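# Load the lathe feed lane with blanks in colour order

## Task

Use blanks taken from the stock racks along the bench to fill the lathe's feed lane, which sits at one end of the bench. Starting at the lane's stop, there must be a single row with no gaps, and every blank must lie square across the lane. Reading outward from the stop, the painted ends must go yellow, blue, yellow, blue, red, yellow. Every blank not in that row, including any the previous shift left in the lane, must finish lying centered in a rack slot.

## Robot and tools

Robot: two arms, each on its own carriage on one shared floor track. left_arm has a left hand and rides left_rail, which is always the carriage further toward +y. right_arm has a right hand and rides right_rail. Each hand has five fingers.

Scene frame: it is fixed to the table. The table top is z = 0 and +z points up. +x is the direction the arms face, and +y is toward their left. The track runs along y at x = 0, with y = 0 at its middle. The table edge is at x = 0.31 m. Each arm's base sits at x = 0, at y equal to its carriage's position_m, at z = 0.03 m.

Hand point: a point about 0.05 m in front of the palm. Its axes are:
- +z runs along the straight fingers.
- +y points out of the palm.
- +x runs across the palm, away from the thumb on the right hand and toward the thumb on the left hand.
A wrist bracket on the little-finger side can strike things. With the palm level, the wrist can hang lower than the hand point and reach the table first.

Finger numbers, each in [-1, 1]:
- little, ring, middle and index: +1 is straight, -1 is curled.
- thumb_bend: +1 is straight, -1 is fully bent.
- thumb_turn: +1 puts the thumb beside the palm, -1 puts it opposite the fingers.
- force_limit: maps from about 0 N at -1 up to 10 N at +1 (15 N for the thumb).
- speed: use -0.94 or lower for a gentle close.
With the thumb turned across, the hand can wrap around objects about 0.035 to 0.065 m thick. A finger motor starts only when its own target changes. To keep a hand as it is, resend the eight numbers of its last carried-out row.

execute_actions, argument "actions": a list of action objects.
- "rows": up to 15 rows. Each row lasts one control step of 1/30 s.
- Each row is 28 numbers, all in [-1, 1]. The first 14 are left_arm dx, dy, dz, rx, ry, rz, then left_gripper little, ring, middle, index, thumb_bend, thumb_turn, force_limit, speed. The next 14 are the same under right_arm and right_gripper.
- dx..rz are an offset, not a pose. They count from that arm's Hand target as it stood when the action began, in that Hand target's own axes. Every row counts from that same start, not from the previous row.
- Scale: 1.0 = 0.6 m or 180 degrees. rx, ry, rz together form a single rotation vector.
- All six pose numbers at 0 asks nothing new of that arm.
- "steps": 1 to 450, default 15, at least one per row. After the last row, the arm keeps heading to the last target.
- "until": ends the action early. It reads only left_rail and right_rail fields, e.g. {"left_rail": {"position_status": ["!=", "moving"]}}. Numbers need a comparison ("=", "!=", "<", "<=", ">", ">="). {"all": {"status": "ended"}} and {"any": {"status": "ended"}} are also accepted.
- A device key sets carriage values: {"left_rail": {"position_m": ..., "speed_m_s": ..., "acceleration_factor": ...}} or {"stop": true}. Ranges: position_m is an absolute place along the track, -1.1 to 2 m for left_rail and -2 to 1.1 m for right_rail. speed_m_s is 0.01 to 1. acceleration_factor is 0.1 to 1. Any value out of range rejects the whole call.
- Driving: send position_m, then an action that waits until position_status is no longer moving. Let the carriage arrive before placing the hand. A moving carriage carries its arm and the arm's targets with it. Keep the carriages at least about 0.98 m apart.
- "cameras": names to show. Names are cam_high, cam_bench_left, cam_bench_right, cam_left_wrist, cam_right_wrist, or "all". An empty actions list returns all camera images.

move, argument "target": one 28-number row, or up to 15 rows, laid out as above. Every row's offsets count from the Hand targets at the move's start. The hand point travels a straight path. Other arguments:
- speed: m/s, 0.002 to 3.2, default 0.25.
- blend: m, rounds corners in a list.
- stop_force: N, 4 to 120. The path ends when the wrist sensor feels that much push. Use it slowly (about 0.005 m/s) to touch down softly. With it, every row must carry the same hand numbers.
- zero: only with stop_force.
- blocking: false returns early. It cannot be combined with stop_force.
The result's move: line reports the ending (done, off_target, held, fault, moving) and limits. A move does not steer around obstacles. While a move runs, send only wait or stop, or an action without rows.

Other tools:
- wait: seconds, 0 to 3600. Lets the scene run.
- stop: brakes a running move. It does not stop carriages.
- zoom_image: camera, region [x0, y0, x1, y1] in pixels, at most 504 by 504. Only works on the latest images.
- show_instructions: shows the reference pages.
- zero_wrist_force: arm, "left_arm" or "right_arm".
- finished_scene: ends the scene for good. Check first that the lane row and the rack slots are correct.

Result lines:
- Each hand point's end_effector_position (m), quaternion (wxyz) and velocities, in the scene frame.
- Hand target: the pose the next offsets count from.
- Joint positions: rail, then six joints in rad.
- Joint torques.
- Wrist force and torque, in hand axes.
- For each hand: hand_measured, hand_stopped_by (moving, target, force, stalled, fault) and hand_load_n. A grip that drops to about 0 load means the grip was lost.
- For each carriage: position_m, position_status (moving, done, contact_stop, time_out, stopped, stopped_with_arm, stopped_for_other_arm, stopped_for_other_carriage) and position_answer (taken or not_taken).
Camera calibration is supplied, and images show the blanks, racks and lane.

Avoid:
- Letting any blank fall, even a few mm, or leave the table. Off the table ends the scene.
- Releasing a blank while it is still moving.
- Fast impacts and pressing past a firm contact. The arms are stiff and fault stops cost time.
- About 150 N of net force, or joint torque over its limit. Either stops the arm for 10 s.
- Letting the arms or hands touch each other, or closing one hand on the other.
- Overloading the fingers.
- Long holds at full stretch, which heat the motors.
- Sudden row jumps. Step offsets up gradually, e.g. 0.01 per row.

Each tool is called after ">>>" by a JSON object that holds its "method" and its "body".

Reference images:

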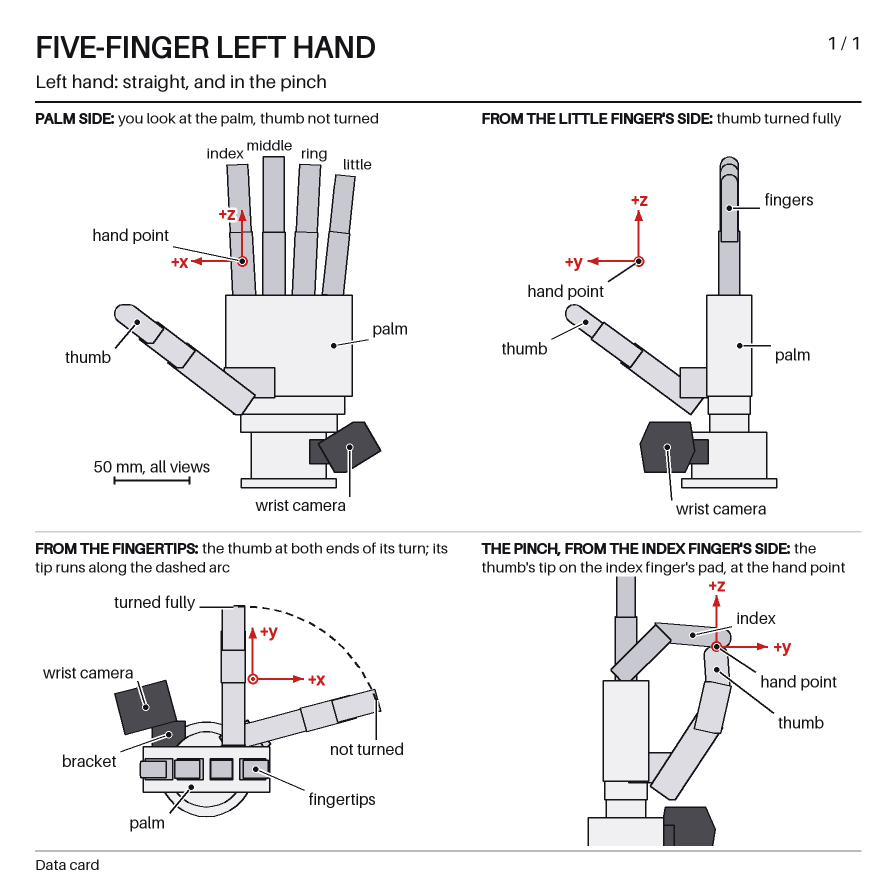

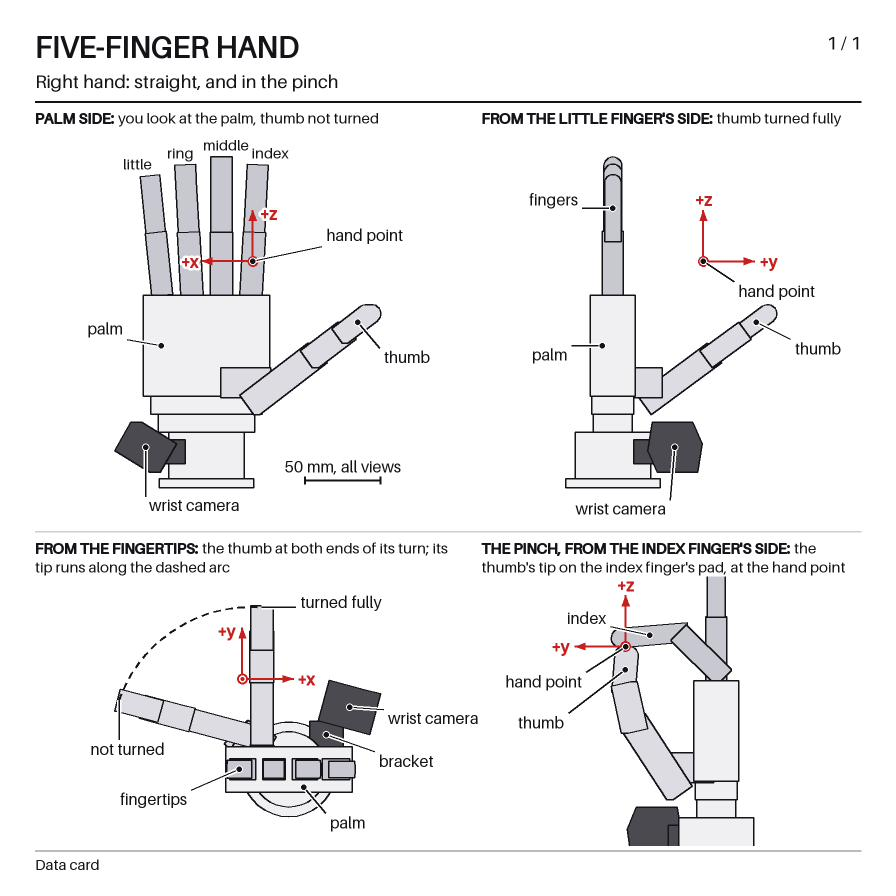

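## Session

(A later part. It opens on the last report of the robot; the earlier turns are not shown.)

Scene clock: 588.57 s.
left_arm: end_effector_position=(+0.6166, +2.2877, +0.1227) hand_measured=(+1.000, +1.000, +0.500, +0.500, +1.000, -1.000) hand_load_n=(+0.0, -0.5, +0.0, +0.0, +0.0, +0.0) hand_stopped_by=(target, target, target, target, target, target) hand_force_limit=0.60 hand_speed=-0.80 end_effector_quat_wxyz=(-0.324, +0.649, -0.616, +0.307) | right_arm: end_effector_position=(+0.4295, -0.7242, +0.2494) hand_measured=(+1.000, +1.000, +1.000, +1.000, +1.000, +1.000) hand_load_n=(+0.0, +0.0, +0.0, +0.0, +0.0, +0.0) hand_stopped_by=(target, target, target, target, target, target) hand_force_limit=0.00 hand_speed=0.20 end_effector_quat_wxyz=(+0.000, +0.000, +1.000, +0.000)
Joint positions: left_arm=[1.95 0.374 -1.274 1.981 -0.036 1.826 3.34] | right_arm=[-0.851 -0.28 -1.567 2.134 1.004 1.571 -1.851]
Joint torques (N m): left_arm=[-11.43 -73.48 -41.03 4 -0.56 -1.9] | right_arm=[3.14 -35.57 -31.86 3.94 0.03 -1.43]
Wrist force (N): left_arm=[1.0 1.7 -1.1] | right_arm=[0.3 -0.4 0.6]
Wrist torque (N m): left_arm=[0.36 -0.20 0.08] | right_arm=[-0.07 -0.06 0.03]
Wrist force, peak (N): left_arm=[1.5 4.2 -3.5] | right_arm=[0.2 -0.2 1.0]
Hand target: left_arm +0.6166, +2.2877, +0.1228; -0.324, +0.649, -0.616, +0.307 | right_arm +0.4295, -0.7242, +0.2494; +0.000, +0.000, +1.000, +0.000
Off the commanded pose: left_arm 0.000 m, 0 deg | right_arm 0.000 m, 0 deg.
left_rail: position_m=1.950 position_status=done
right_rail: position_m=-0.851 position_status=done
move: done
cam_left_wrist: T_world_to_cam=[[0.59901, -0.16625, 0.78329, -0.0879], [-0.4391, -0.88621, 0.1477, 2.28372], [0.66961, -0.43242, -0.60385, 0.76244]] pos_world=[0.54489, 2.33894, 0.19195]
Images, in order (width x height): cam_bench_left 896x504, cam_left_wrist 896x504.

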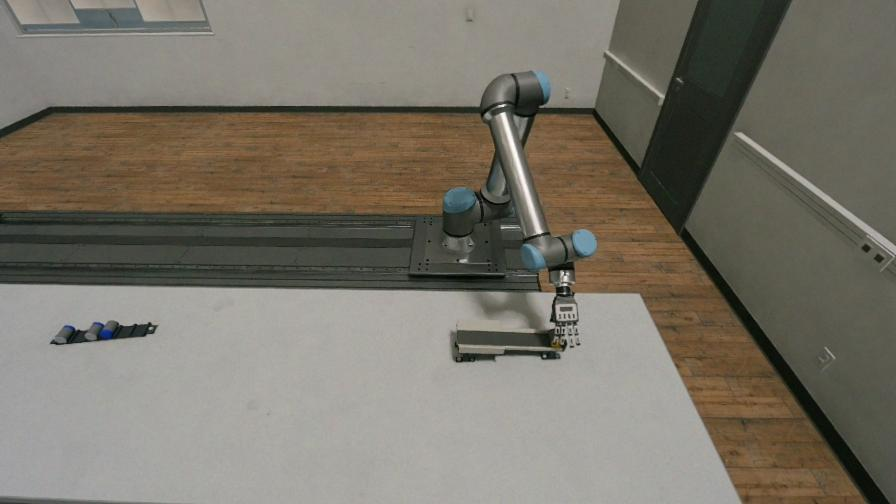

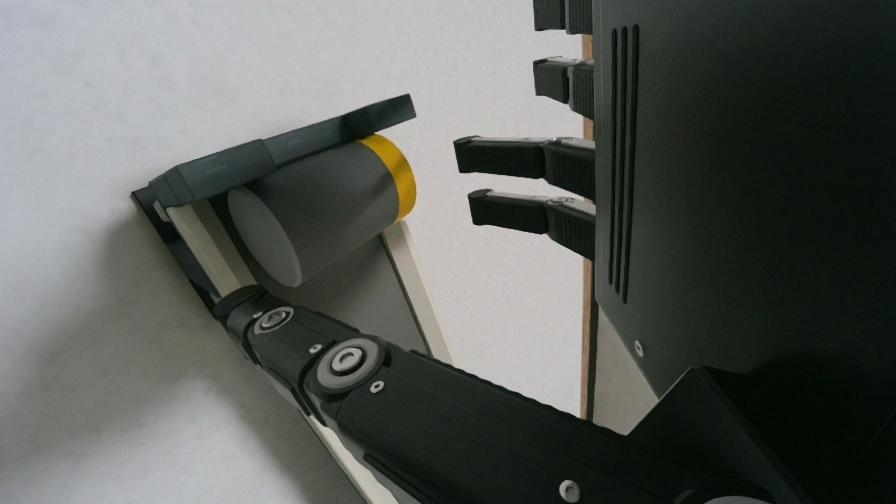

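>>> {"method": "move", "body": {"target": [0.0458,-0.074,-0.115,0,-0.0311,-0.0234,1,1,0.5,0.5,1,-1,0.6,-0.8,0,0,0,0,0,0,1,1,1,1,1,1,0,0.2], "speed": 0.2}}

>>> {"method": "execute_actions", "body": {"actions": [{"left_rail":{"position_m":0.2,"acceleration_factor":0.8},"steps":220,"until":{"left_rail":{"position_status":["!=","moving"]}}}], "cameras": ["cam_left_wrist"]}}

>>> {"method": "move", "body": {"target": [[0,0.173,0.1304,0,0,0,1,1,0.5,0.5,1,-1,0.6,-0.8,0,0,0,0,0,0,1,1,1,1,1,1,0,0.2],[0,0.2076,0.1565,0,0,0,1,1,0.5,0.5,1,-1,0.6,-0.8,0,0,0,0,0,0,1,1,1,1,1,1,0,0.2]], "speed": [0.15,0.04], "stop_force": 10}}

>>> {"method": "move", "body": {"target": [0,0,0,0,0,0,1,1,0.1,0.1,0.5,-1,-0.6,-0.94,0,0,0,0,0,0,1,1,1,1,1,1,0,0.2], "cameras": ["cam_left_wrist"]}}

Scene clock: 612.30 s.
left_arm: end_effector_position=(+0.5897, +2.2587, +0.1997) hand_measured=(+1.000, +1.000, +0.500, +0.500, +1.000, -1.000) hand_load_n=(+0.0, +0.0, +0.0, +0.0, +0.0, +0.0) hand_stopped_by=(target, target, target, target, target, target) hand_force_limit=0.60 hand_speed=-0.80 end_effector_quat_wxyz=(-0.342, +0.685, -0.575, +0.287) | right_arm: end_effector_position=(+0.4295, -0.7242, +0.2494) hand_measured=(+1.000, +1.000, +1.000, +1.000, +1.000, +1.000) hand_load_n=(+0.0, +0.0, -0.5, +0.0, +0.0, +0.0) hand_stopped_by=(target, target, target, target, target, target) hand_force_limit=0.00 hand_speed=0.20 end_effector_quat_wxyz=(+0.000, +0.000, +1.000, +0.000)
Joint positions: left_arm=[1.95 0.298 -1.444 2.026 0.067 1.67 3.217] | right_arm=[-0.851 -0.28 -1.567 2.134 1.004 1.571 -1.851]
Joint torques (N m): left_arm=[-10.38 -62.84 -23.92 2.97 -1.35 -1.96] | right_arm=[1.36 -35.25 -32.24 4.54 -0.41 -1.39]
Wrist force (N): left_arm=[1.1 0.9 -1.1] | right_arm=[0.0 -0.1 0.5]
Wrist torque (N m): left_arm=[0.12 -0.19 0.08] | right_arm=[-0.02 -0.01 0.02]
Wrist force, peak (N): left_arm=[1.4 2.0 -1.1] | right_arm=[0.1 -0.2 1.0]
Hand target: left_arm +0.5897, +2.2587, +0.1998; -0.342, +0.686, -0.575, +0.287 | right_arm +0.4295, -0.7242, +0.2494; +0.000, +0.000, +1.000, +0.000
Off the commanded pose: left_arm 0.000 m, 0 deg | right_arm 0.000 m, 0 deg.
left_rail: position_m=1.950 position_status=done
right_rail: position_m=-0.851 position_status=done
move: done

Scene clock: 615.23 s.
left_arm: end_effector_position=(+0.5897, +0.5087, +0.1998) hand_measured=(+1.000, +1.000, +0.500, +0.500, +1.000, -1.000) hand_load_n=(+0.0, +0.0, +0.0, +0.0, +0.0, +0.0) hand_stopped_by=(target, target, target, target, target, target) hand_force_limit=0.60 hand_speed=-0.80 end_effector_quat_wxyz=(-0.342, +0.686, -0.575, +0.287) end_effector_velocity=(+0.000, +0.000, +0.000) end_effector_angular_velocity=(+0.001, +0.000, +0.001) | right_arm: end_effector_position=(+0.4295, -0.7242, +0.2494) hand_measured=(+1.000, +1.000, +1.000, +1.000, +1.000, +1.000) hand_load_n=(+0.0, +0.0, +0.0, +0.0, +0.0, +0.0) hand_stopped_by=(target, target, target, target, target, target) hand_force_limit=0.00 hand_speed=0.20 end_effector_quat_wxyz=(+0.000, +0.000, +1.000, +0.000)
Joint positions: left_arm=[0.2 0.298 -1.444 2.026 0.067 1.67 3.217] | right_arm=[-0.851 -0.28 -1.567 2.134 1.004 1.571 -1.851]
Joint velocities: left_arm=[-0.001 0.001 0.001 0 -0.001 -0.001 0] | right_arm=[within noise]
Joint torques (N m): left_arm=[9.82 -49.44 -31.36 1.79 -0.49 -2.11] | right_arm=[0.88 -31.24 -32.27 5.01 -0.31 -1.64]
Wrist force (N): left_arm=[0.7 1.0 -1.2] | right_arm=[0.2 -0.3 0.4]
Wrist torque (N m): left_arm=[0.15 -0.15 0.05] | right_arm=[-0.04 -0.05 0.03]
Wrist force, peak (N): left_arm=[2.5 1.1 -1.1] | right_arm=[0.2 -0.5 0.9]
Hand target: left_arm +0.5897, +0.5088, +0.1998; -0.342, +0.686, -0.575, +0.287 | right_arm +0.4295, -0.7242, +0.2494; +0.000, +0.000, +1.000, +0.000
Off the commanded pose: left_arm 0.000 m, 0 deg | right_arm 0.000 m, 0 deg.
left_rail: position_m=0.200 position_status=done
right_rail: position_m=-0.851 position_status=done
cam_left_wrist: T_world_to_cam=[[0.61479, -0.09204, 0.78331, -0.47498], [-0.32778, -0.93315, 0.14762, 0.64228], [0.71735, -0.34751, -0.60386, -0.01356]] pos_world=[0.51227, 0.55091, 0.26905]

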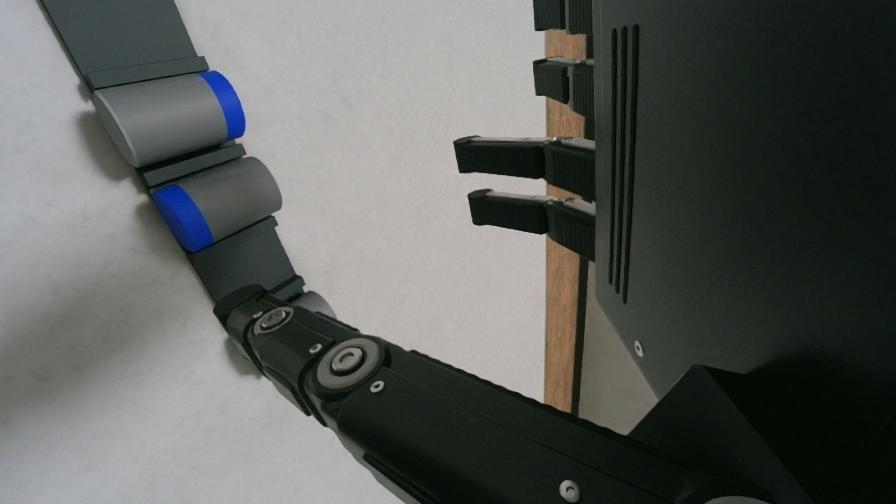

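Scene clock: 617.83 s.
left_arm: end_effector_position=(+0.5897, +0.5088, +0.0438) hand_measured=(+1.000, +1.000, +0.500, +0.500, +1.000, -1.000) hand_load_n=(+0.0, +0.0, +0.5, +0.0, +0.0, +0.0) hand_stopped_by=(target, target, target, target, target, target) hand_force_limit=0.60 hand_speed=-0.80 end_effector_quat_wxyz=(-0.342, +0.686, -0.575, +0.287) | right_arm: end_effector_position=(+0.4295, -0.7242, +0.2494) hand_measured=(+1.000, +1.000, +1.000, +1.000, +1.000, +1.000) hand_load_n=(+0.0, +0.0, +0.0, +0.0, +0.0, +0.0) hand_stopped_by=(target, target, target, target, target, target) hand_force_limit=0.00 hand_speed=0.20 end_effector_quat_wxyz=(+0.000, +0.000, +1.000, +0.000)
Joint positions: left_arm=[0.2 0.298 -1.248 2.136 -0.239 1.67 3.217] | right_arm=[-0.851 -0.28 -1.567 2.134 1.004 1.571 -1.851]
Joint torques (N m): left_arm=[16.2 -43.89 -14.91 -0.99 1.73 -0.69] | right_arm=[1.61 -34.35 -32.35 4.19 -0.13 -1.55]
Wrist force (N): left_arm=[0.9 1.1 -1.4] | right_arm=[0.1 0.1 0.4]
Wrist torque (N m): left_arm=[0.17 -0.18 0.00] | right_arm=[0.01 -0.04 0.04]
Wrist force, peak (N): left_arm=[0.1 1.6 -1.4] | right_arm=[0.4 -0.2 0.9]
Hand target: left_arm +0.5897, +0.5088, +0.0438; -0.342, +0.686, -0.575, +0.287 | right_arm +0.4295, -0.7242, +0.2494; +0.000, +0.000, +1.000, +0.000
Off the commanded pose: left_arm 0.000 m, 0 deg | right_arm 0.000 m, 0 deg.
left_rail: position_m=0.200 position_status=done
right_rail: position_m=-0.851 position_status=done
move: done

Scene clock: 621.27 s.
left_arm: end_effector_position=(+0.5897, +0.5088, +0.0438) hand_measured=(+1.000, +1.000, +0.242, +0.230, +0.720, -1.000) hand_load_n=(+0.0, +0.0, +0.5, +2.0, +3.5, +0.5) hand_stopped_by=(target, target, force, force, force, target) hand_force_limit=-0.60 hand_speed=-0.94 end_effector_quat_wxyz=(-0.342, +0.686, -0.575, +0.287) | right_arm: end_effector_position=(+0.4295, -0.7242, +0.2494) hand_measured=(+1.000, +1.000, +1.000, +1.000, +1.000, +1.000) hand_load_n=(+0.0, +0.0, +0.0, +0.0, +0.0, +0.0) hand_stopped_by=(target, target, target, target, target, target) hand_force_limit=0.00 hand_speed=0.20 end_effector_quat_wxyz=(+0.000, +0.000, +1.000, +0.000)
Joint positions: left_arm=[0.2 0.298 -1.248 2.136 -0.239 1.67 3.217] | right_arm=[-0.851 -0.28 -1.567 2.134 1.004 1.571 -1.851]
Joint torques (N m): left_arm=[17.63 -46.98 -16.64 2.81 1.66 -1.67] | right_arm=[1.03 -35.24 -31.81 4.68 0.05 -1.62]
Wrist force (N): left_arm=[1.2 1.7 -1.5] | right_arm=[0.3 -0.4 0.4]
Wrist torque (N m): left_arm=[0.26 -0.14 -0.04] | right_arm=[-0.05 -0.06 0.03]
Wrist force, peak (N): left_arm=[0.9 1.8 -1.7] | right_arm=[0.5 -0.5 0.6]
Hand target: left_arm +0.5897, +0.5088, +0.0438; -0.342, +0.686, -0.575, +0.287 | right_arm +0.4295, -0.7242, +0.2494; +0.000, +0.000, +1.000, +0.000
Off the commanded pose: left_arm 0.000 m, 0 deg | right_arm 0.000 m, 0 deg.
left_rail: position_m=0.200 position_status=done
right_rail: position_m=-0.851 position_status=done
move: done
cam_left_wrist: T_world_to_cam=[[0.61484, -0.09191, 0.78328, -0.35288], [-0.32763, -0.93319, 0.14767, 0.66525], [0.71738, -0.34742, -0.60388, -0.10782]] pos_world=[0.51227, 0.55091, 0.11305]

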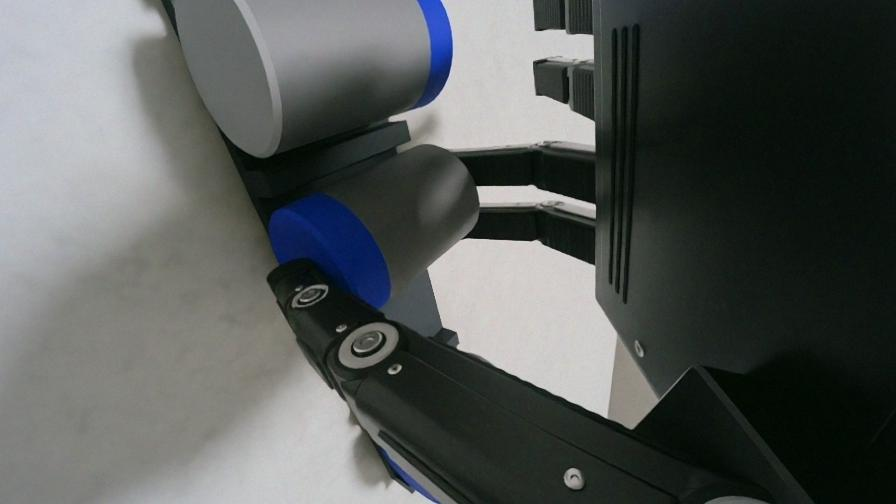

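>>> {"method": "move", "body": {"target": [[0,0,0,0,0,0,1,1,-0.1,-0.1,0.3,-1,0.6,-0.94,0,0,0,0,0,0,1,1,1,1,1,1,0,0.2],[0,-0.0665,-0.0502,0,0,0,1,1,-0.1,-0.1,0.3,-1,0.6,-0.94,0,0,0,0,0,0,1,1,1,1,1,1,0,0.2],[0.0265,-0.2357,-0.1192,0,0.0311,0.0234,1,1,-0.1,-0.1,0.3,-1,0.6,-0.94,0,0,0,0,0,0,1,1,1,1,1,1,0,0.2]], "speed": [0.05,0.05,0.15], "blend": [0,0.02,0], "cameras": ["cam_left_wrist"]}}

>>> {"method": "execute_actions", "body": {"actions": [{"left_rail":{"position_m":1.95,"acceleration_factor":0.6},"steps":220,"until":{"left_rail":{"position_status":["!=","moving"]}}}]}}

>>> {"method": "move", "body": {"target": [0,0.1131,0.0852,0,0,0,1,1,-0.1,-0.1,0.3,-1,0.6,-0.94,0,0,0,0,0,0,1,1,1,1,1,1,0,0.2], "speed": 0.1, "stop_force": 8, "cameras": ["cam_left_wrist"]}}

>>> {"method": "zoom_image", "body": {"camera": "cam_left_wrist", "region": [100, 0, 550, 450]}}

Scene clock: 633.70 s.
left_arm: end_effector_position=(+0.6200, +0.4979, +0.1997) hand_measured=(+1.000, +1.000, +0.210, +0.194, +0.702, -1.000) hand_load_n=(+0.0, +0.0, +5.5, +6.5, +13.5, +0.0) hand_stopped_by=(target, target, force, force, force, target) hand_force_limit=0.60 hand_speed=-0.94 end_effector_quat_wxyz=(-0.324, +0.649, -0.616, +0.307) | right_arm: end_effector_position=(+0.4295, -0.7242, +0.2494) hand_measured=(+1.000, +1.000, +1.000, +1.000, +1.000, +1.000) hand_load_n=(+0.0, +0.0, +0.0, +0.0, +0.0, +0.0) hand_stopped_by=(target, target, target, target, target, target) hand_force_limit=0.00 hand_speed=0.20 end_effector_quat_wxyz=(+0.000, +0.000, +1.000, +0.000)
Joint positions: left_arm=[0.2 0.301 -1.39 1.964 0.087 1.769 3.293] | right_arm=[-0.851 -0.28 -1.567 2.134 1.004 1.571 -1.851]
Joint torques (N m): left_arm=[16.37 -70.28 -46.44 2.34 2.76 2.22] | right_arm=[0.88 -35.48 -31.65 4.2 0.26 -1.49]
Wrist force (N): left_arm=[1.0 6.3 2.5] | right_arm=[-0.1 -0.3 0.5]
Wrist torque (N m): left_arm=[0.38 -0.14 -0.30] | right_arm=[-0.05 -0.01 0.01]
Wrist force, peak (N): left_arm=[0.6 6.4 3.3] | right_arm=[0.1 0.0 0.9]
Hand target: left_arm +0.6201, +0.4979, +0.1998; -0.324, +0.649, -0.616, +0.307 | right_arm +0.4295, -0.7242, +0.2494; +0.000, +0.000, +1.000, +0.000
Off the commanded pose: left_arm 0.000 m, 0 deg | right_arm 0.000 m, 0 deg.
left_rail: position_m=0.200 position_status=done
right_rail: position_m=-0.851 position_status=done
move: done
cam_left_wrist: T_world_to_cam=[[0.59905, -0.1662, 0.78327, -0.44783], [-0.439, -0.88626, 0.14769, 0.68775], [0.66964, -0.43234, -0.60388, 0.03271]] pos_world=[0.54829, 0.54924, 0.26895]

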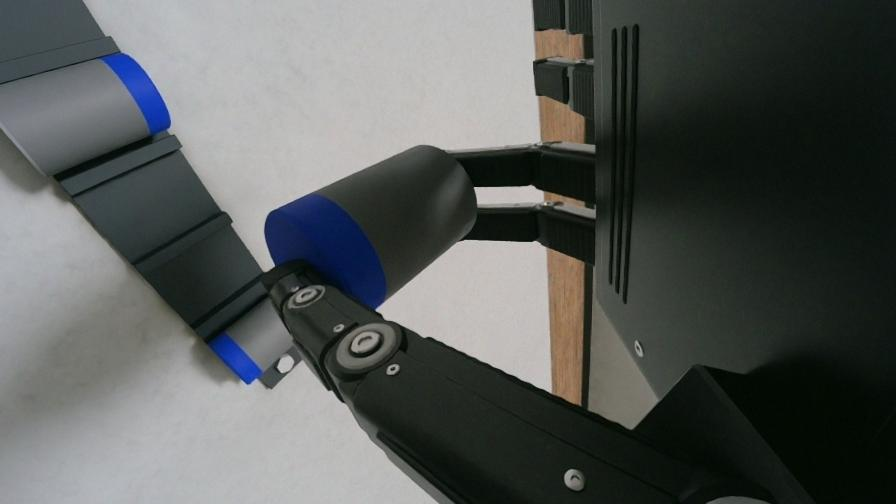

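Scene clock: 636.93 s.
left_arm: end_effector_position=(+0.6201, +2.2479, +0.1998) hand_measured=(+1.000, +1.000, +0.210, +0.194, +0.702, -1.000) hand_load_n=(+0.0, +0.0, +5.5, +6.5, +13.5, +0.0) hand_stopped_by=(target, target, force, force, force, target) hand_force_limit=0.60 hand_speed=-0.94 end_effector_quat_wxyz=(-0.324, +0.649, -0.616, +0.307) end_effector_velocity=(+0.000, +0.001, -0.001) end_effector_angular_velocity=(-0.001, +0.002, +0.002) | right_arm: end_effector_position=(+0.4295, -0.7242, +0.2494) hand_measured=(+1.000, +1.000, +1.000, +1.000, +1.000, +1.000) hand_load_n=(+0.0, +0.0, +0.0, +0.0, +0.0, +0.0) hand_stopped_by=(target, target, target, target, target, target) hand_force_limit=0.00 hand_speed=0.20 end_effector_quat_wxyz=(+0.000, +0.000, +1.000, +0.000)
Joint positions: left_arm=[1.95 0.301 -1.39 1.964 0.087 1.769 3.293] | right_arm=[-0.851 -0.28 -1.567 2.134 1.004 1.571 -1.851]
Joint velocities: left_arm=[0.001 0 0.001 -0.001 0.001 -0.002 -0.002] | right_arm=[within noise]
Joint torques (N m): left_arm=[-3.84 -54.11 -37.16 1.24 -0.55 1.92] | right_arm=[-0.44 -35.31 -33.73 4.52 -0.42 -2.01]
Wrist force (N): left_arm=[0.9 6.3 2.2] | right_arm=[0.0 -0.2 0.3]
Wrist torque (N m): left_arm=[0.40 -0.13 -0.32] | right_arm=[-0.03 -0.01 0.02]
Wrist force, peak (N): left_arm=[2.6 6.3 2.7] | right_arm=[0.5 -0.1 0.9]
Hand target: left_arm +0.6201, +2.2479, +0.1998; -0.324, +0.649, -0.616, +0.307 | right_arm +0.4295, -0.7242, +0.2494; +0.000, +0.000, +1.000, +0.000
Off the commanded pose: left_arm 0.000 m, 0 deg | right_arm 0.000 m, 0 deg.
left_rail: position_m=1.950 position_status=done
right_rail: position_m=-0.851 position_status=done

Scene clock: 638.83 s.
left_arm: end_effector_position=(+0.6201, +2.2479, +0.1148) hand_measured=(+1.000, +1.000, +0.210, +0.194, +0.702, -1.000) hand_load_n=(+0.0, +0.0, +5.5, +6.5, +13.5, +0.0) hand_stopped_by=(target, target, force, force, force, target) hand_force_limit=0.60 hand_speed=-0.94 end_effector_quat_wxyz=(-0.324, +0.649, -0.616, +0.307) | right_arm: end_effector_position=(+0.4295, -0.7242, +0.2494) hand_measured=(+1.000, +1.000, +1.000, +1.000, +1.000, +1.000) hand_load_n=(+0.0, +0.0, +0.0, +0.0, +0.0, +0.0) hand_stopped_by=(target, target, target, target, target, target) hand_force_limit=0.00 hand_speed=0.20 end_effector_quat_wxyz=(+0.000, +0.000, +1.000, +0.000)
Joint positions: left_arm=[1.95 0.301 -1.298 2.031 -0.072 1.769 3.293] | right_arm=[-0.851 -0.28 -1.567 2.134 1.004 1.571 -1.851]
Joint torques (N m): left_arm=[5.21 -46.06 -22.95 -1.09 1.77 -1.09] | right_arm=[2.06 -36.05 -32.63 4.67 -0.13 -2.18]
Wrist force (N): left_arm=[1.1 5.8 2.8] | right_arm=[0.2 -0.2 0.2]
Wrist torque (N m): left_arm=[0.24 -0.13 -0.32] | right_arm=[-0.02 -0.05 0.04]
Wrist force, peak (N): left_arm=[0.9 7.1 3.2] | right_arm=[0.2 -0.4 0.8]
Hand target: left_arm +0.6200, +2.2479, +0.1148; -0.324, +0.649, -0.616, +0.307 | right_arm +0.4295, -0.7242, +0.2494; +0.000, +0.000, +1.000, +0.000
Off the commanded pose: left_arm 0.000 m, 0 deg | right_arm 0.000 m, 0 deg.
left_rail: position_m=1.950 position_status=done
right_rail: position_m=-0.851 position_status=done
move: done
cam_left_wrist: T_world_to_cam=[[0.59901, -0.16625, 0.78329, -0.09041], [-0.4391, -0.88621, 0.1477, 2.25124], [0.66961, -0.43242, -0.60385, 0.73816]] pos_world=[0.54839, 2.29924, 0.18405]

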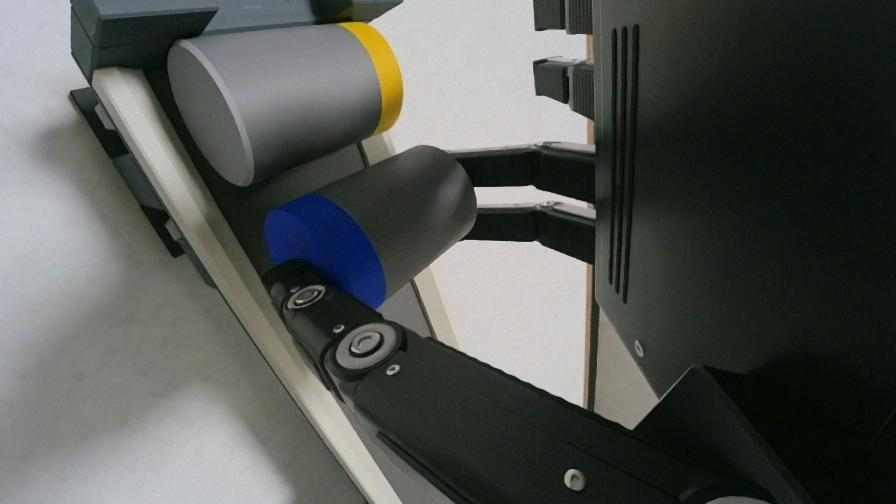

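Scaled by 1.120 from the camera's image (finer frame: 1280x720).

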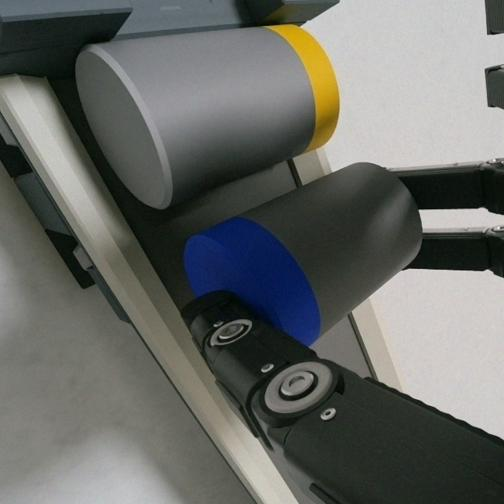

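>>> {"method": "move", "body": {"target": [0,0.0399,0.0301,0,0,0,1,1,-0.1,-0.1,0.3,-1,0.6,-0.94,0,0,0,0,0,0,1,1,1,1,1,1,0,0.2], "speed": 0.007, "stop_force": 4, "cameras": ["cam_left_wrist"]}}

>>> {"method": "zoom_image", "body": {"camera": "cam_left_wrist", "region": [100, 0, 550, 450]}}

Scene clock: 647.83 s.
left_arm: end_effector_position=(+0.6201, +2.2479, +0.0951) hand_measured=(+1.000, +1.000, +0.210, +0.194, +0.702, -1.000) hand_load_n=(+0.0, +0.0, +6.5, +7.0, +13.0, +0.0) hand_stopped_by=(target, target, force, force, force, target) hand_force_limit=0.60 hand_speed=-0.94 end_effector_quat_wxyz=(-0.324, +0.649, -0.616, +0.307) | right_arm: end_effector_position=(+0.4295, -0.7242, +0.2494) hand_measured=(+1.000, +1.000, +1.000, +1.000, +1.000, +1.000) hand_load_n=(+0.0, +0.0, +0.0, +0.0, +0.0, +0.0) hand_stopped_by=(target, target, target, target, target, target) hand_force_limit=0.00 hand_speed=0.20 end_effector_quat_wxyz=(+0.000, +0.000, +1.000, +0.000)
Joint positions: left_arm=[1.95 0.301 -1.273 2.043 -0.109 1.769 3.293] | right_arm=[-0.851 -0.28 -1.567 2.134 1.004 1.571 -1.851]
Joint torques (N m): left_arm=[16.62 -71.27 -38.26 3.92 1.91 -0.94] | right_arm=[-0.54 -35.3 -31.67 4.94 -0.04 -1.92]
Wrist force (N): left_arm=[0.8 1.2 -1.2] | right_arm=[0.3 -0.2 0.5]
Wrist torque (N m): left_arm=[0.26 -0.25 -0.27] | right_arm=[-0.03 -0.06 0.04]
Wrist force, peak (N): left_arm=[1.2 -4.4 -7.9] | right_arm=[0.5 -0.2 0.9]
Hand target: left_arm +0.6201, +2.2480, +0.0951; -0.324, +0.649, -0.616, +0.307 (not the last commanded pose) | right_arm +0.4295, -0.7242, +0.2494; +0.000, +0.000, +1.000, +0.000
Off the commanded pose: left_arm 0.010 m, 0 deg | right_arm 0.000 m, 0 deg.
left_rail: position_m=1.950 position_status=done
right_rail: position_m=-0.851 position_status=done
move: contact (left_arm)
cam_left_wrist: T_world_to_cam=[[0.59905, -0.16618, 0.78328, -0.07508], [-0.43905, -0.88623, 0.14776, 2.25415], [0.66961, -0.43242, -0.60385, 0.72621]] pos_world=[0.54839, 2.29924, 0.16425]

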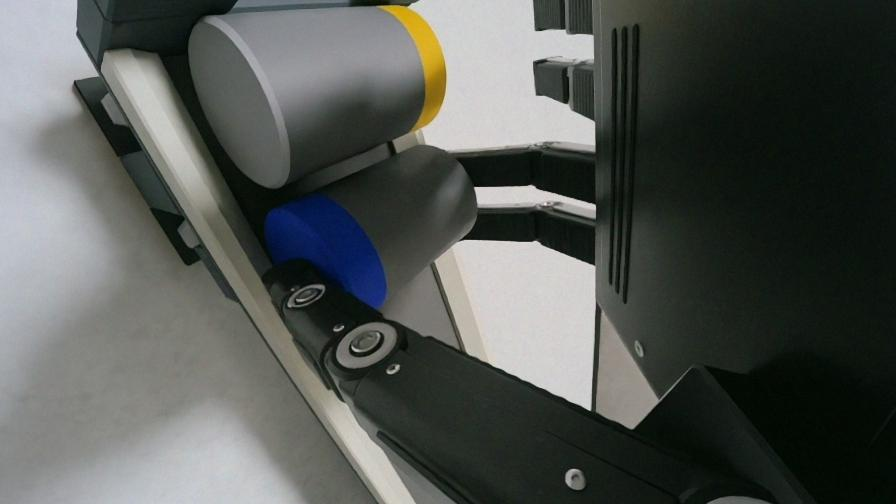

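Scaled by 1.120 from the camera's image (finer frame: 1280x720).

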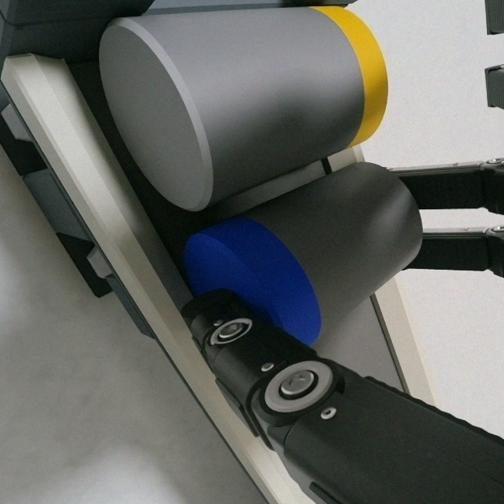

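>>> {"method": "move", "body": {"target": [[0,0,0,0,0,0,1,1,0.5,0.5,1,-1,0.6,-0.8,0,0,0,0,0,0,1,1,1,1,1,1,0,0.2],[0,-0.0466,-0.0351,0,0,0,1,1,0.5,0.5,1,-1,0.6,-0.8,0,0,0,0,0,0,1,1,1,1,1,1,0,0.2]], "speed": [0.005,0.08], "cameras": ["cam_left_wrist","cam_bench_left"]}}

>>> {"method": "zoom_image", "body": {"camera": "cam_left_wrist", "region": [100, 0, 550, 450]}}

Scene clock: 654.10 s.
left_arm: end_effector_position=(+0.6201, +2.2479, +0.1300) hand_measured=(+1.000, +1.000, +0.500, +0.500, +1.000, -1.000) hand_load_n=(+0.0, +0.0, -0.5, +0.0, +0.0, +0.0) hand_stopped_by=(target, target, target, target, target, target) hand_force_limit=0.60 hand_speed=-0.80 end_effector_quat_wxyz=(-0.324, +0.649, -0.616, +0.307) | right_arm: end_effector_position=(+0.4295, -0.7242, +0.2494) hand_measured=(+1.000, +1.000, +1.000, +1.000, +1.000, +1.000) hand_load_n=(+0.0, +0.0, +0.0, +0.0, +0.0, +0.0) hand_stopped_by=(target, target, target, target, target, target) hand_force_limit=0.00 hand_speed=0.20 end_effector_quat_wxyz=(+0.000, +0.000, +1.000, +0.000)
Joint positions: left_arm=[1.95 0.301 -1.316 2.02 -0.044 1.769 3.293] | right_arm=[-0.851 -0.28 -1.567 2.134 1.004 1.571 -1.851]
Joint torques (N m): left_arm=[13.12 -68.5 -42.36 3.57 1.25 -0.56] | right_arm=[1.77 -37.04 -33.11 4.41 0.17 -2.08]
Wrist force (N): left_arm=[0.7 0.9 -1.0] | right_arm=[0.4 -0.2 0.4]
Wrist torque (N m): left_arm=[0.21 -0.13 -0.25] | right_arm=[-0.04 -0.07 0.04]
Wrist force, peak (N): left_arm=[0.7 2.3 -2.4] | right_arm=[0.3 -0.5 0.8]
Hand target: left_arm +0.6201, +2.2479, +0.1301; -0.324, +0.649, -0.616, +0.307 | right_arm +0.4295, -0.7242, +0.2494; +0.000, +0.000, +1.000, +0.000
Off the commanded pose: left_arm 0.000 m, 0 deg | right_arm 0.000 m, 0 deg.
left_rail: position_m=1.950 position_status=done
right_rail: position_m=-0.851 position_status=done
move: done
cam_left_wrist: T_world_to_cam=[[0.59905, -0.16618, 0.78328, -0.1025], [-0.43905, -0.88623, 0.14776, 2.24898], [0.66961, -0.43242, -0.60385, 0.74734]] pos_world=[0.54839, 2.29924, 0.19925]
Images, in order (width x height): cam_bench_left 896x504, cam_left_wrist 896x504.

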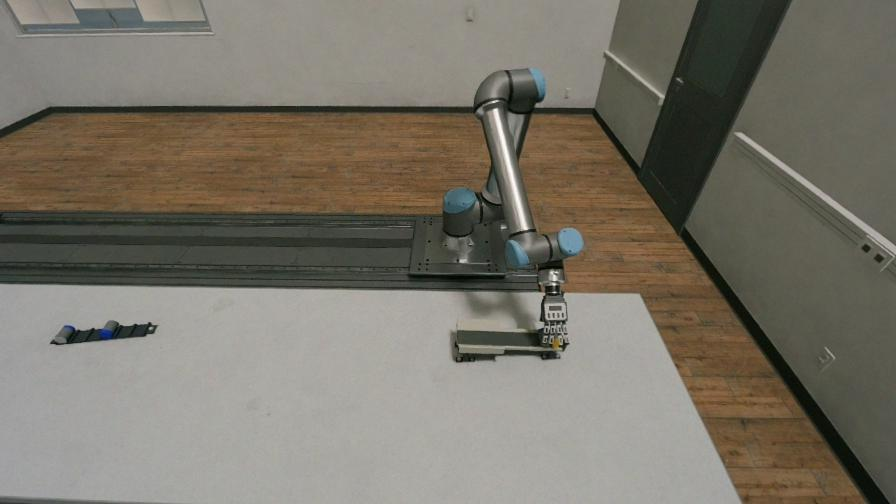

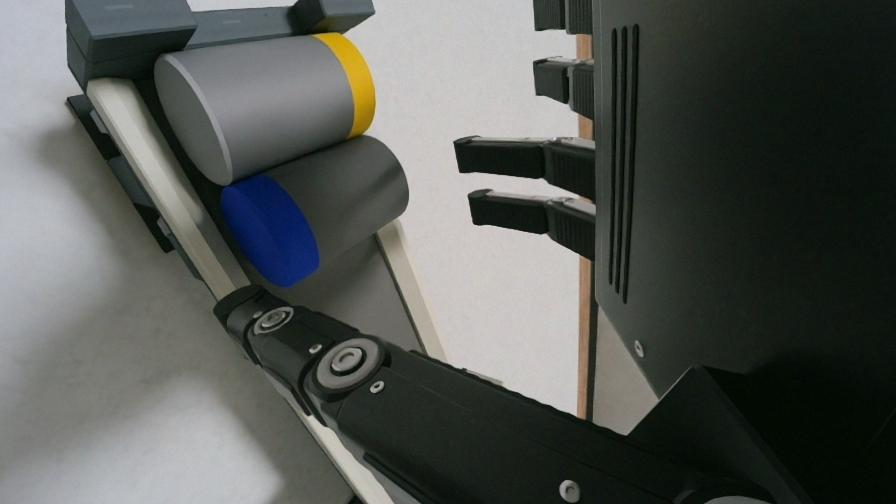

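Scaled by 1.120 from the camera's image (finer frame: 1280x720).

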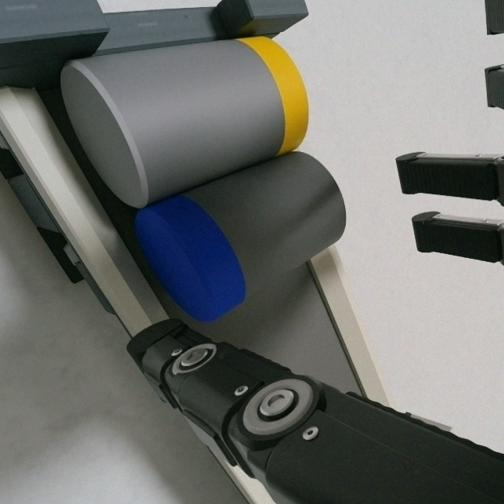

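>>> {"method": "execute_actions", "body": {"actions": [{"right_rail":{"position_m":-2.0,"acceleration_factor":0.8},"steps":150,"until":{"right_rail":{"position_status":["!=","moving"]}}}]}}

>>> {"method": "move", "body": {"target": [0,0,0,0,0,0,1,1,0.5,0.5,1,-1,0.6,-0.8,-0.3167,-0.3783,0,0.2297,-0.2297,-0.4608,1,1,0.5,0.5,1,-1,0,0.2], "speed": 0.25}}

>>> {"method": "move", "body": {"target": [0,0,0,0,0,0,1,1,0.5,0.5,1,-1,0.6,-0.8,0,0,0,0,-0.0444,-0.0334,1,1,0.5,0.5,1,-1,0,0.2], "speed": 0.25, "cameras": ["cam_right_wrist","cam_bench_right"]}}

Scene clock: 695.13 s.
left_arm: end_effector_position=(+0.6201, +2.2479, +0.1301) hand_measured=(+1.000, +1.000, +0.500, +0.500, +1.000, -1.000) hand_load_n=(+0.0, +0.0, +0.0, +0.0, +0.0, +0.5) hand_stopped_by=(target, target, target, target, target, target) hand_force_limit=0.60 hand_speed=-0.80 end_effector_quat_wxyz=(-0.324, +0.649, -0.616, +0.307) | right_arm: end_effector_position=(+0.4295, -1.8734, +0.2494) hand_measured=(+1.000, +1.000, +1.000, +1.000, +1.000, +1.000) hand_load_n=(+0.0, +0.0, +0.0, +0.0, +0.0, +0.0) hand_stopped_by=(target, target, target, target, target, target) hand_force_limit=0.00 hand_speed=0.20 end_effector_quat_wxyz=(+0.000, +0.000, +1.000, +0.000)
Joint positions: left_arm=[1.95 0.301 -1.316 2.02 -0.043 1.769 3.293] | right_arm=[-2 -0.281 -1.567 2.134 1.004 1.571 -1.851]
Joint torques (N m): left_arm=[-6.82 -69.73 -40.14 2.98 -0.16 1.44] | right_arm=[-1.05 -38.44 -33.48 4.99 0.2 -1.96]
Wrist force (N): left_arm=[1.2 1.0 -0.8] | right_arm=[0.3 -0.3 0.6]
Wrist torque (N m): left_arm=[0.22 -0.19 -0.24] | right_arm=[-0.06 -0.06 0.04]
Wrist force, peak (N): left_arm=[0.8 1.9 -1.3] | right_arm=[0.5 -1.8 0.6]
Hand target: left_arm +0.6201, +2.2479, +0.1301; -0.324, +0.649, -0.616, +0.307 | right_arm +0.4295, -1.8734, +0.2494; +0.000, +0.000, +1.000, +0.000
Off the commanded pose: left_arm 0.000 m, 0 deg | right_arm 0.000 m, 0 deg.
left_rail: position_m=1.950 position_status=done
right_rail: position_m=-2.000 position_status=done

Scene clock: 699.27 s.
left_arm: end_effector_position=(+0.6201, +2.2479, +0.1301) hand_measured=(+1.000, +1.000, +0.500, +0.500, +1.000, -1.000) hand_load_n=(+0.0, +0.0, +0.0, +0.0, +0.0, +0.0) hand_stopped_by=(target, target, target, target, target, target) hand_force_limit=0.60 hand_speed=-0.80 end_effector_quat_wxyz=(-0.324, +0.649, -0.616, +0.307) | right_arm: end_effector_position=(+0.6195, -2.1004, +0.2494) hand_measured=(+1.000, +1.000, +0.500, +1.000, +1.000, -1.000) hand_load_n=(+0.0, +0.0, +0.0, +0.0, +0.0, +0.0) hand_stopped_by=(target, target, target, fault, target, target) hand_force_limit=0.00 hand_speed=0.20 end_effector_quat_wxyz=(-0.315, +0.633, -0.633, +0.315)
Joint positions: left_arm=[1.95 0.301 -1.316 2.02 -0.043 1.769 3.293] | right_arm=[-2 -0.675 -1.552 2.061 0.258 1.048 -3.591]
Joint torques (N m): left_arm=[-9.71 -68.64 -40.7 3.2 -0.02 1.19] | right_arm=[-11.99 -22.77 -41.1 -0.25 -3.92 -3.78]
Wrist force (N): left_arm=[0.8 1.4 -1.0] | right_arm=[0.3 -0.5 0.5]
Wrist torque (N m): left_arm=[0.30 -0.14 -0.27] | right_arm=[0.01 -0.10 0.11]
Wrist force, peak (N): left_arm=[0.8 1.7 -1.1] | right_arm=[0.6 -0.7 0.9]
Hand target: left_arm +0.6201, +2.2479, +0.1301; -0.324, +0.649, -0.616, +0.307 | right_arm +0.6195, -2.1004, +0.2494; -0.315, +0.633, -0.633, +0.315
Off the commanded pose: left_arm 0.000 m, 0 deg | right_arm 0.000 m, 0 deg.
left_rail: position_m=1.950 position_status=done
right_rail: position_m=-2.000 position_status=done
move: done

Scene clock: 700.23 s.
left_arm: end_effector_position=(+0.6201, +2.2479, +0.1301) hand_measured=(+1.000, +1.000, +0.500, +0.500, +1.000, -1.000) hand_load_n=(+0.0, +0.0, +0.0, +0.0, +0.0, +0.0) hand_stopped_by=(target, target, target, target, target, target) hand_force_limit=0.60 hand_speed=-0.80 end_effector_quat_wxyz=(-0.324, +0.649, -0.616, +0.307) | right_arm: end_effector_position=(+0.6195, -2.1004, +0.2494) hand_measured=(+1.000, +1.000, +0.500, +1.000, +1.000, -1.000) hand_load_n=(+0.0, +0.0, +0.0, +0.0, +0.0, +0.0) hand_stopped_by=(target, target, target, fault, target, target) hand_force_limit=0.00 hand_speed=0.20 end_effector_quat_wxyz=(-0.342, +0.686, -0.575, +0.287)
Joint positions: left_arm=[1.95 0.301 -1.316 2.02 -0.043 1.769 3.293] | right_arm=[-2 -0.717 -1.5 2.026 0.35 0.9 -3.782]
Joint torques (N m): left_arm=[-7.63 -68.71 -40.38 3.23 0.55 1.72] | right_arm=[-9.34 -30.54 -38.42 4.6 -4.05 -4.65]
Wrist force (N): left_arm=[1.1 1.4 -1.1] | right_arm=[0.1 -0.1 0.7]
Wrist torque (N m): left_arm=[0.29 -0.19 -0.24] | right_arm=[0.08 -0.08 0.14]
Wrist force, peak (N): left_arm=[1.1 1.3 -1.5] | right_arm=[0.5 -0.2 0.9]
Hand target: left_arm +0.6201, +2.2479, +0.1301; -0.324, +0.649, -0.616, +0.307 | right_arm +0.6195, -2.1004, +0.2494; -0.342, +0.686, -0.575, +0.287
Off the commanded pose: left_arm 0.000 m, 0 deg | right_arm 0.000 m, 0 deg.
left_rail: position_m=1.950 position_status=done
right_rail: position_m=-2.000 position_status=done
move: done
cam_right_wrist: T_world_to_cam=[[-0.49722, -0.36411, -0.78752, -0.2583], [-0.6706, 0.73721, 0.08255, 1.95138], [0.55051, 0.56916, -0.61073, 1.11999]] pos_world=[0.5636, -2.17008, 0.3195]
Images, in order (width x height): cam_bench_right 896x504, cam_right_wrist 896x504.

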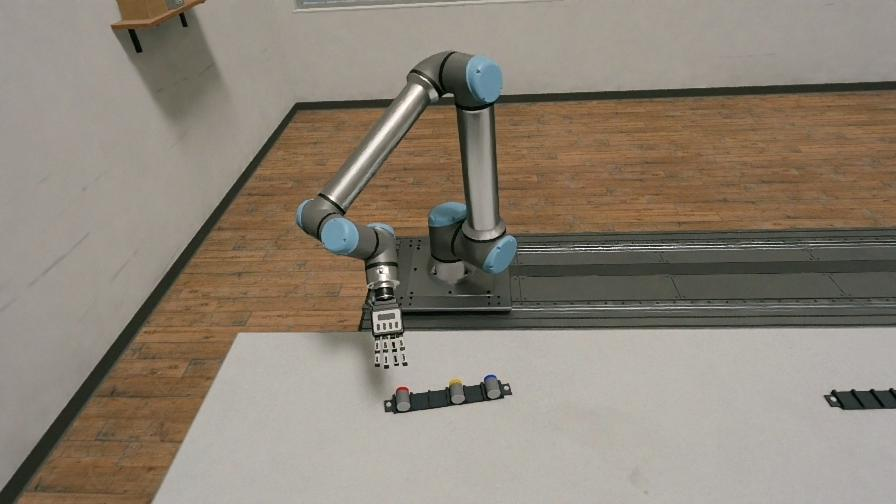

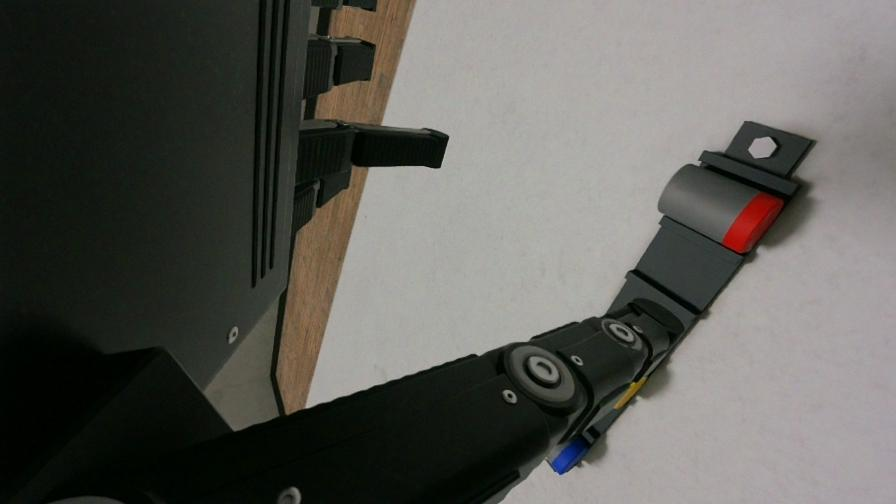

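>>> {"method": "zoom_image", "body": {"camera": "cam_right_wrist", "region": [540, 100, 840, 340]}}

Scaled by 1.680 from the camera's image (finer frame: 1280x720).

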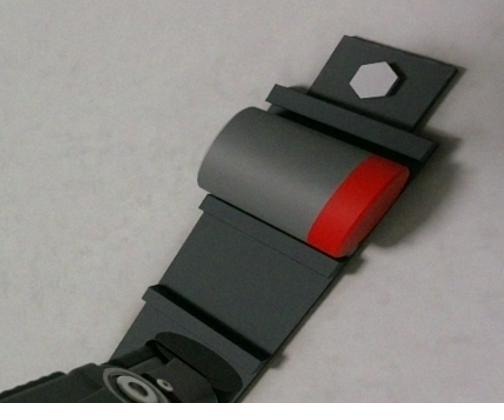

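>>> {"method": "move", "body": {"target": [0,0,0,0,0,0,1,1,0.5,0.5,1,-1,0.6,-0.8,0.0142,0.1638,0.1133,0,-0.0435,-0.0328,1,1,0.5,1,1,-1,0,0.2], "speed": 0.15, "cameras": ["cam_right_wrist","cam_bench_right"]}}

>>> {"method": "zoom_image", "body": {"camera": "cam_right_wrist", "region": [396, 50, 846, 450]}}

>>> {"method": "zoom_image", "body": {"camera": "cam_bench_right", "region": [360, 320, 520, 430]}}

Scene clock: 735.77 s.
left_arm: end_effector_position=(+0.6201, +2.2479, +0.1301) hand_measured=(+1.000, +1.000, +0.500, +0.500, +1.000, -1.000) hand_load_n=(+0.0, +0.0, +0.0, +0.0, +0.0, +0.0) hand_stopped_by=(target, target, target, target, target, target) hand_force_limit=0.60 hand_speed=-0.80 end_effector_quat_wxyz=(-0.324, +0.649, -0.616, +0.307) | right_arm: end_effector_position=(+0.6162, -2.1096, +0.1300) hand_measured=(+1.000, +1.000, +0.500, +1.000, +1.000, -1.000) hand_load_n=(+0.0, +0.0, +0.0, +0.0, +0.0, +0.5) hand_stopped_by=(target, target, target, fault, target, target) hand_force_limit=0.00 hand_speed=0.20 end_effector_quat_wxyz=(-0.365, +0.732, -0.515, +0.256)
Joint positions: left_arm=[1.95 0.301 -1.316 2.02 -0.043 1.769 3.293] | right_arm=[-2 -0.763 -1.297 2.074 0.259 0.775 -4.021]
Joint torques (N m): left_arm=[-8.15 -68.18 -41.06 3.19 0.42 1.52] | right_arm=[-9.04 -36.33 -33.13 0.7 -3.93 -4.15]
Wrist force (N): left_arm=[1.1 1.3 -0.9] | right_arm=[0.3 -0.4 0.2]
Wrist torque (N m): left_arm=[0.27 -0.19 -0.24] | right_arm=[0.05 -0.12 0.11]
Wrist force, peak (N): left_arm=[1.4 1.7 -0.9] | right_arm=[0.4 0.6 1.2]
Hand target: left_arm +0.6201, +2.2479, +0.1301; -0.324, +0.649, -0.616, +0.307 | right_arm +0.6162, -2.1096, +0.1300; -0.365, +0.732, -0.515, +0.256
Off the commanded pose: left_arm 0.000 m, 0 deg | right_arm 0.000 m, 0 deg.
left_rail: position_m=1.950 position_status=done
right_rail: position_m=-2.000 position_status=done
move: done
cam_right_wrist: T_world_to_cam=[[-0.42793, -0.44352, -0.78751, -0.56751], [-0.7864, 0.61218, 0.08255, 1.77328], [0.44548, 0.65462, -0.61076, 1.29922]] pos_world=[0.57287, -2.18776, 0.2002]
Images, in order (width x height): cam_bench_right 896x504, cam_right_wrist 896x504.

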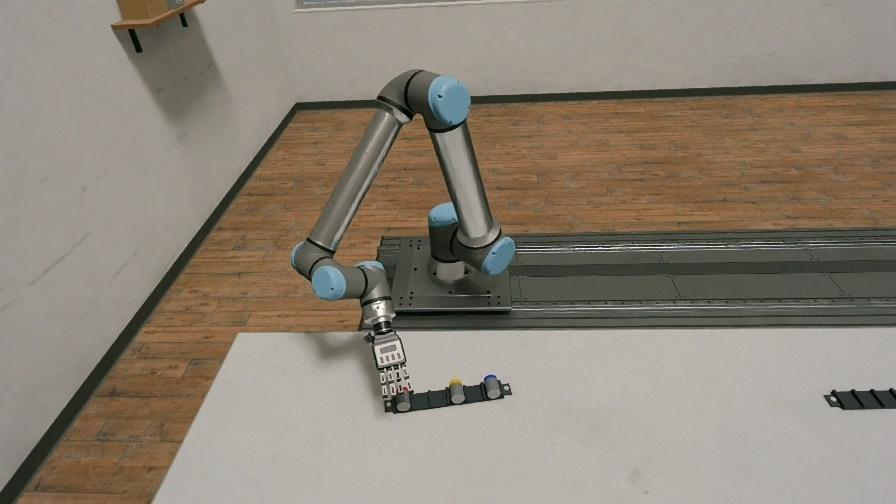

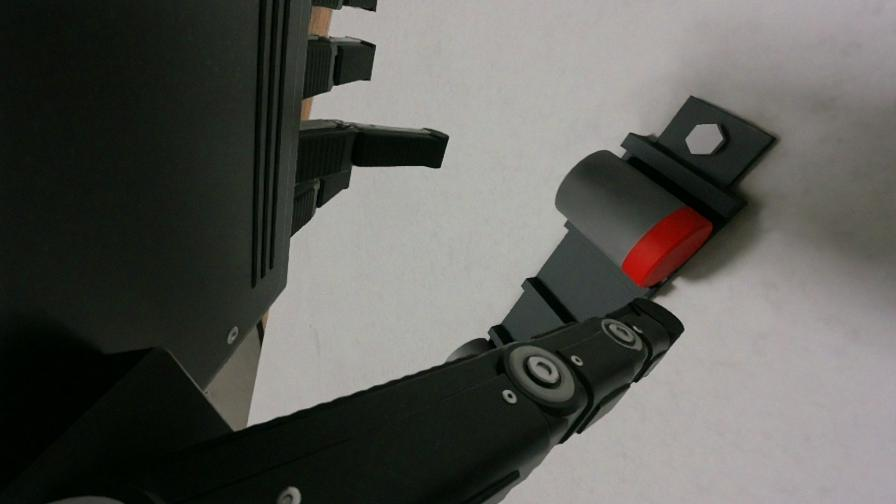

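Scaled by 1.120 from the camera's image (finer frame: 1280x720).

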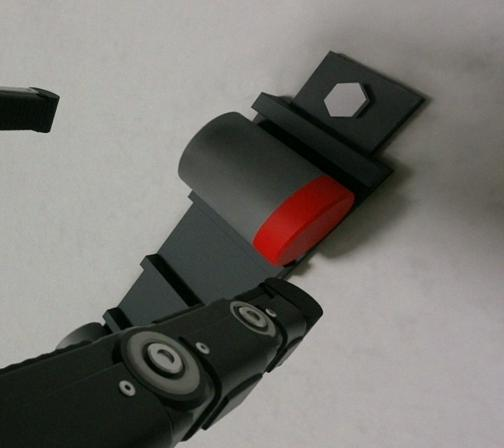

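Scaled by 3.150 from the camera's image (finer frame: 1280x720).

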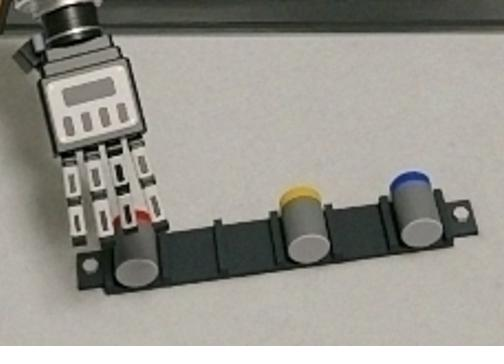

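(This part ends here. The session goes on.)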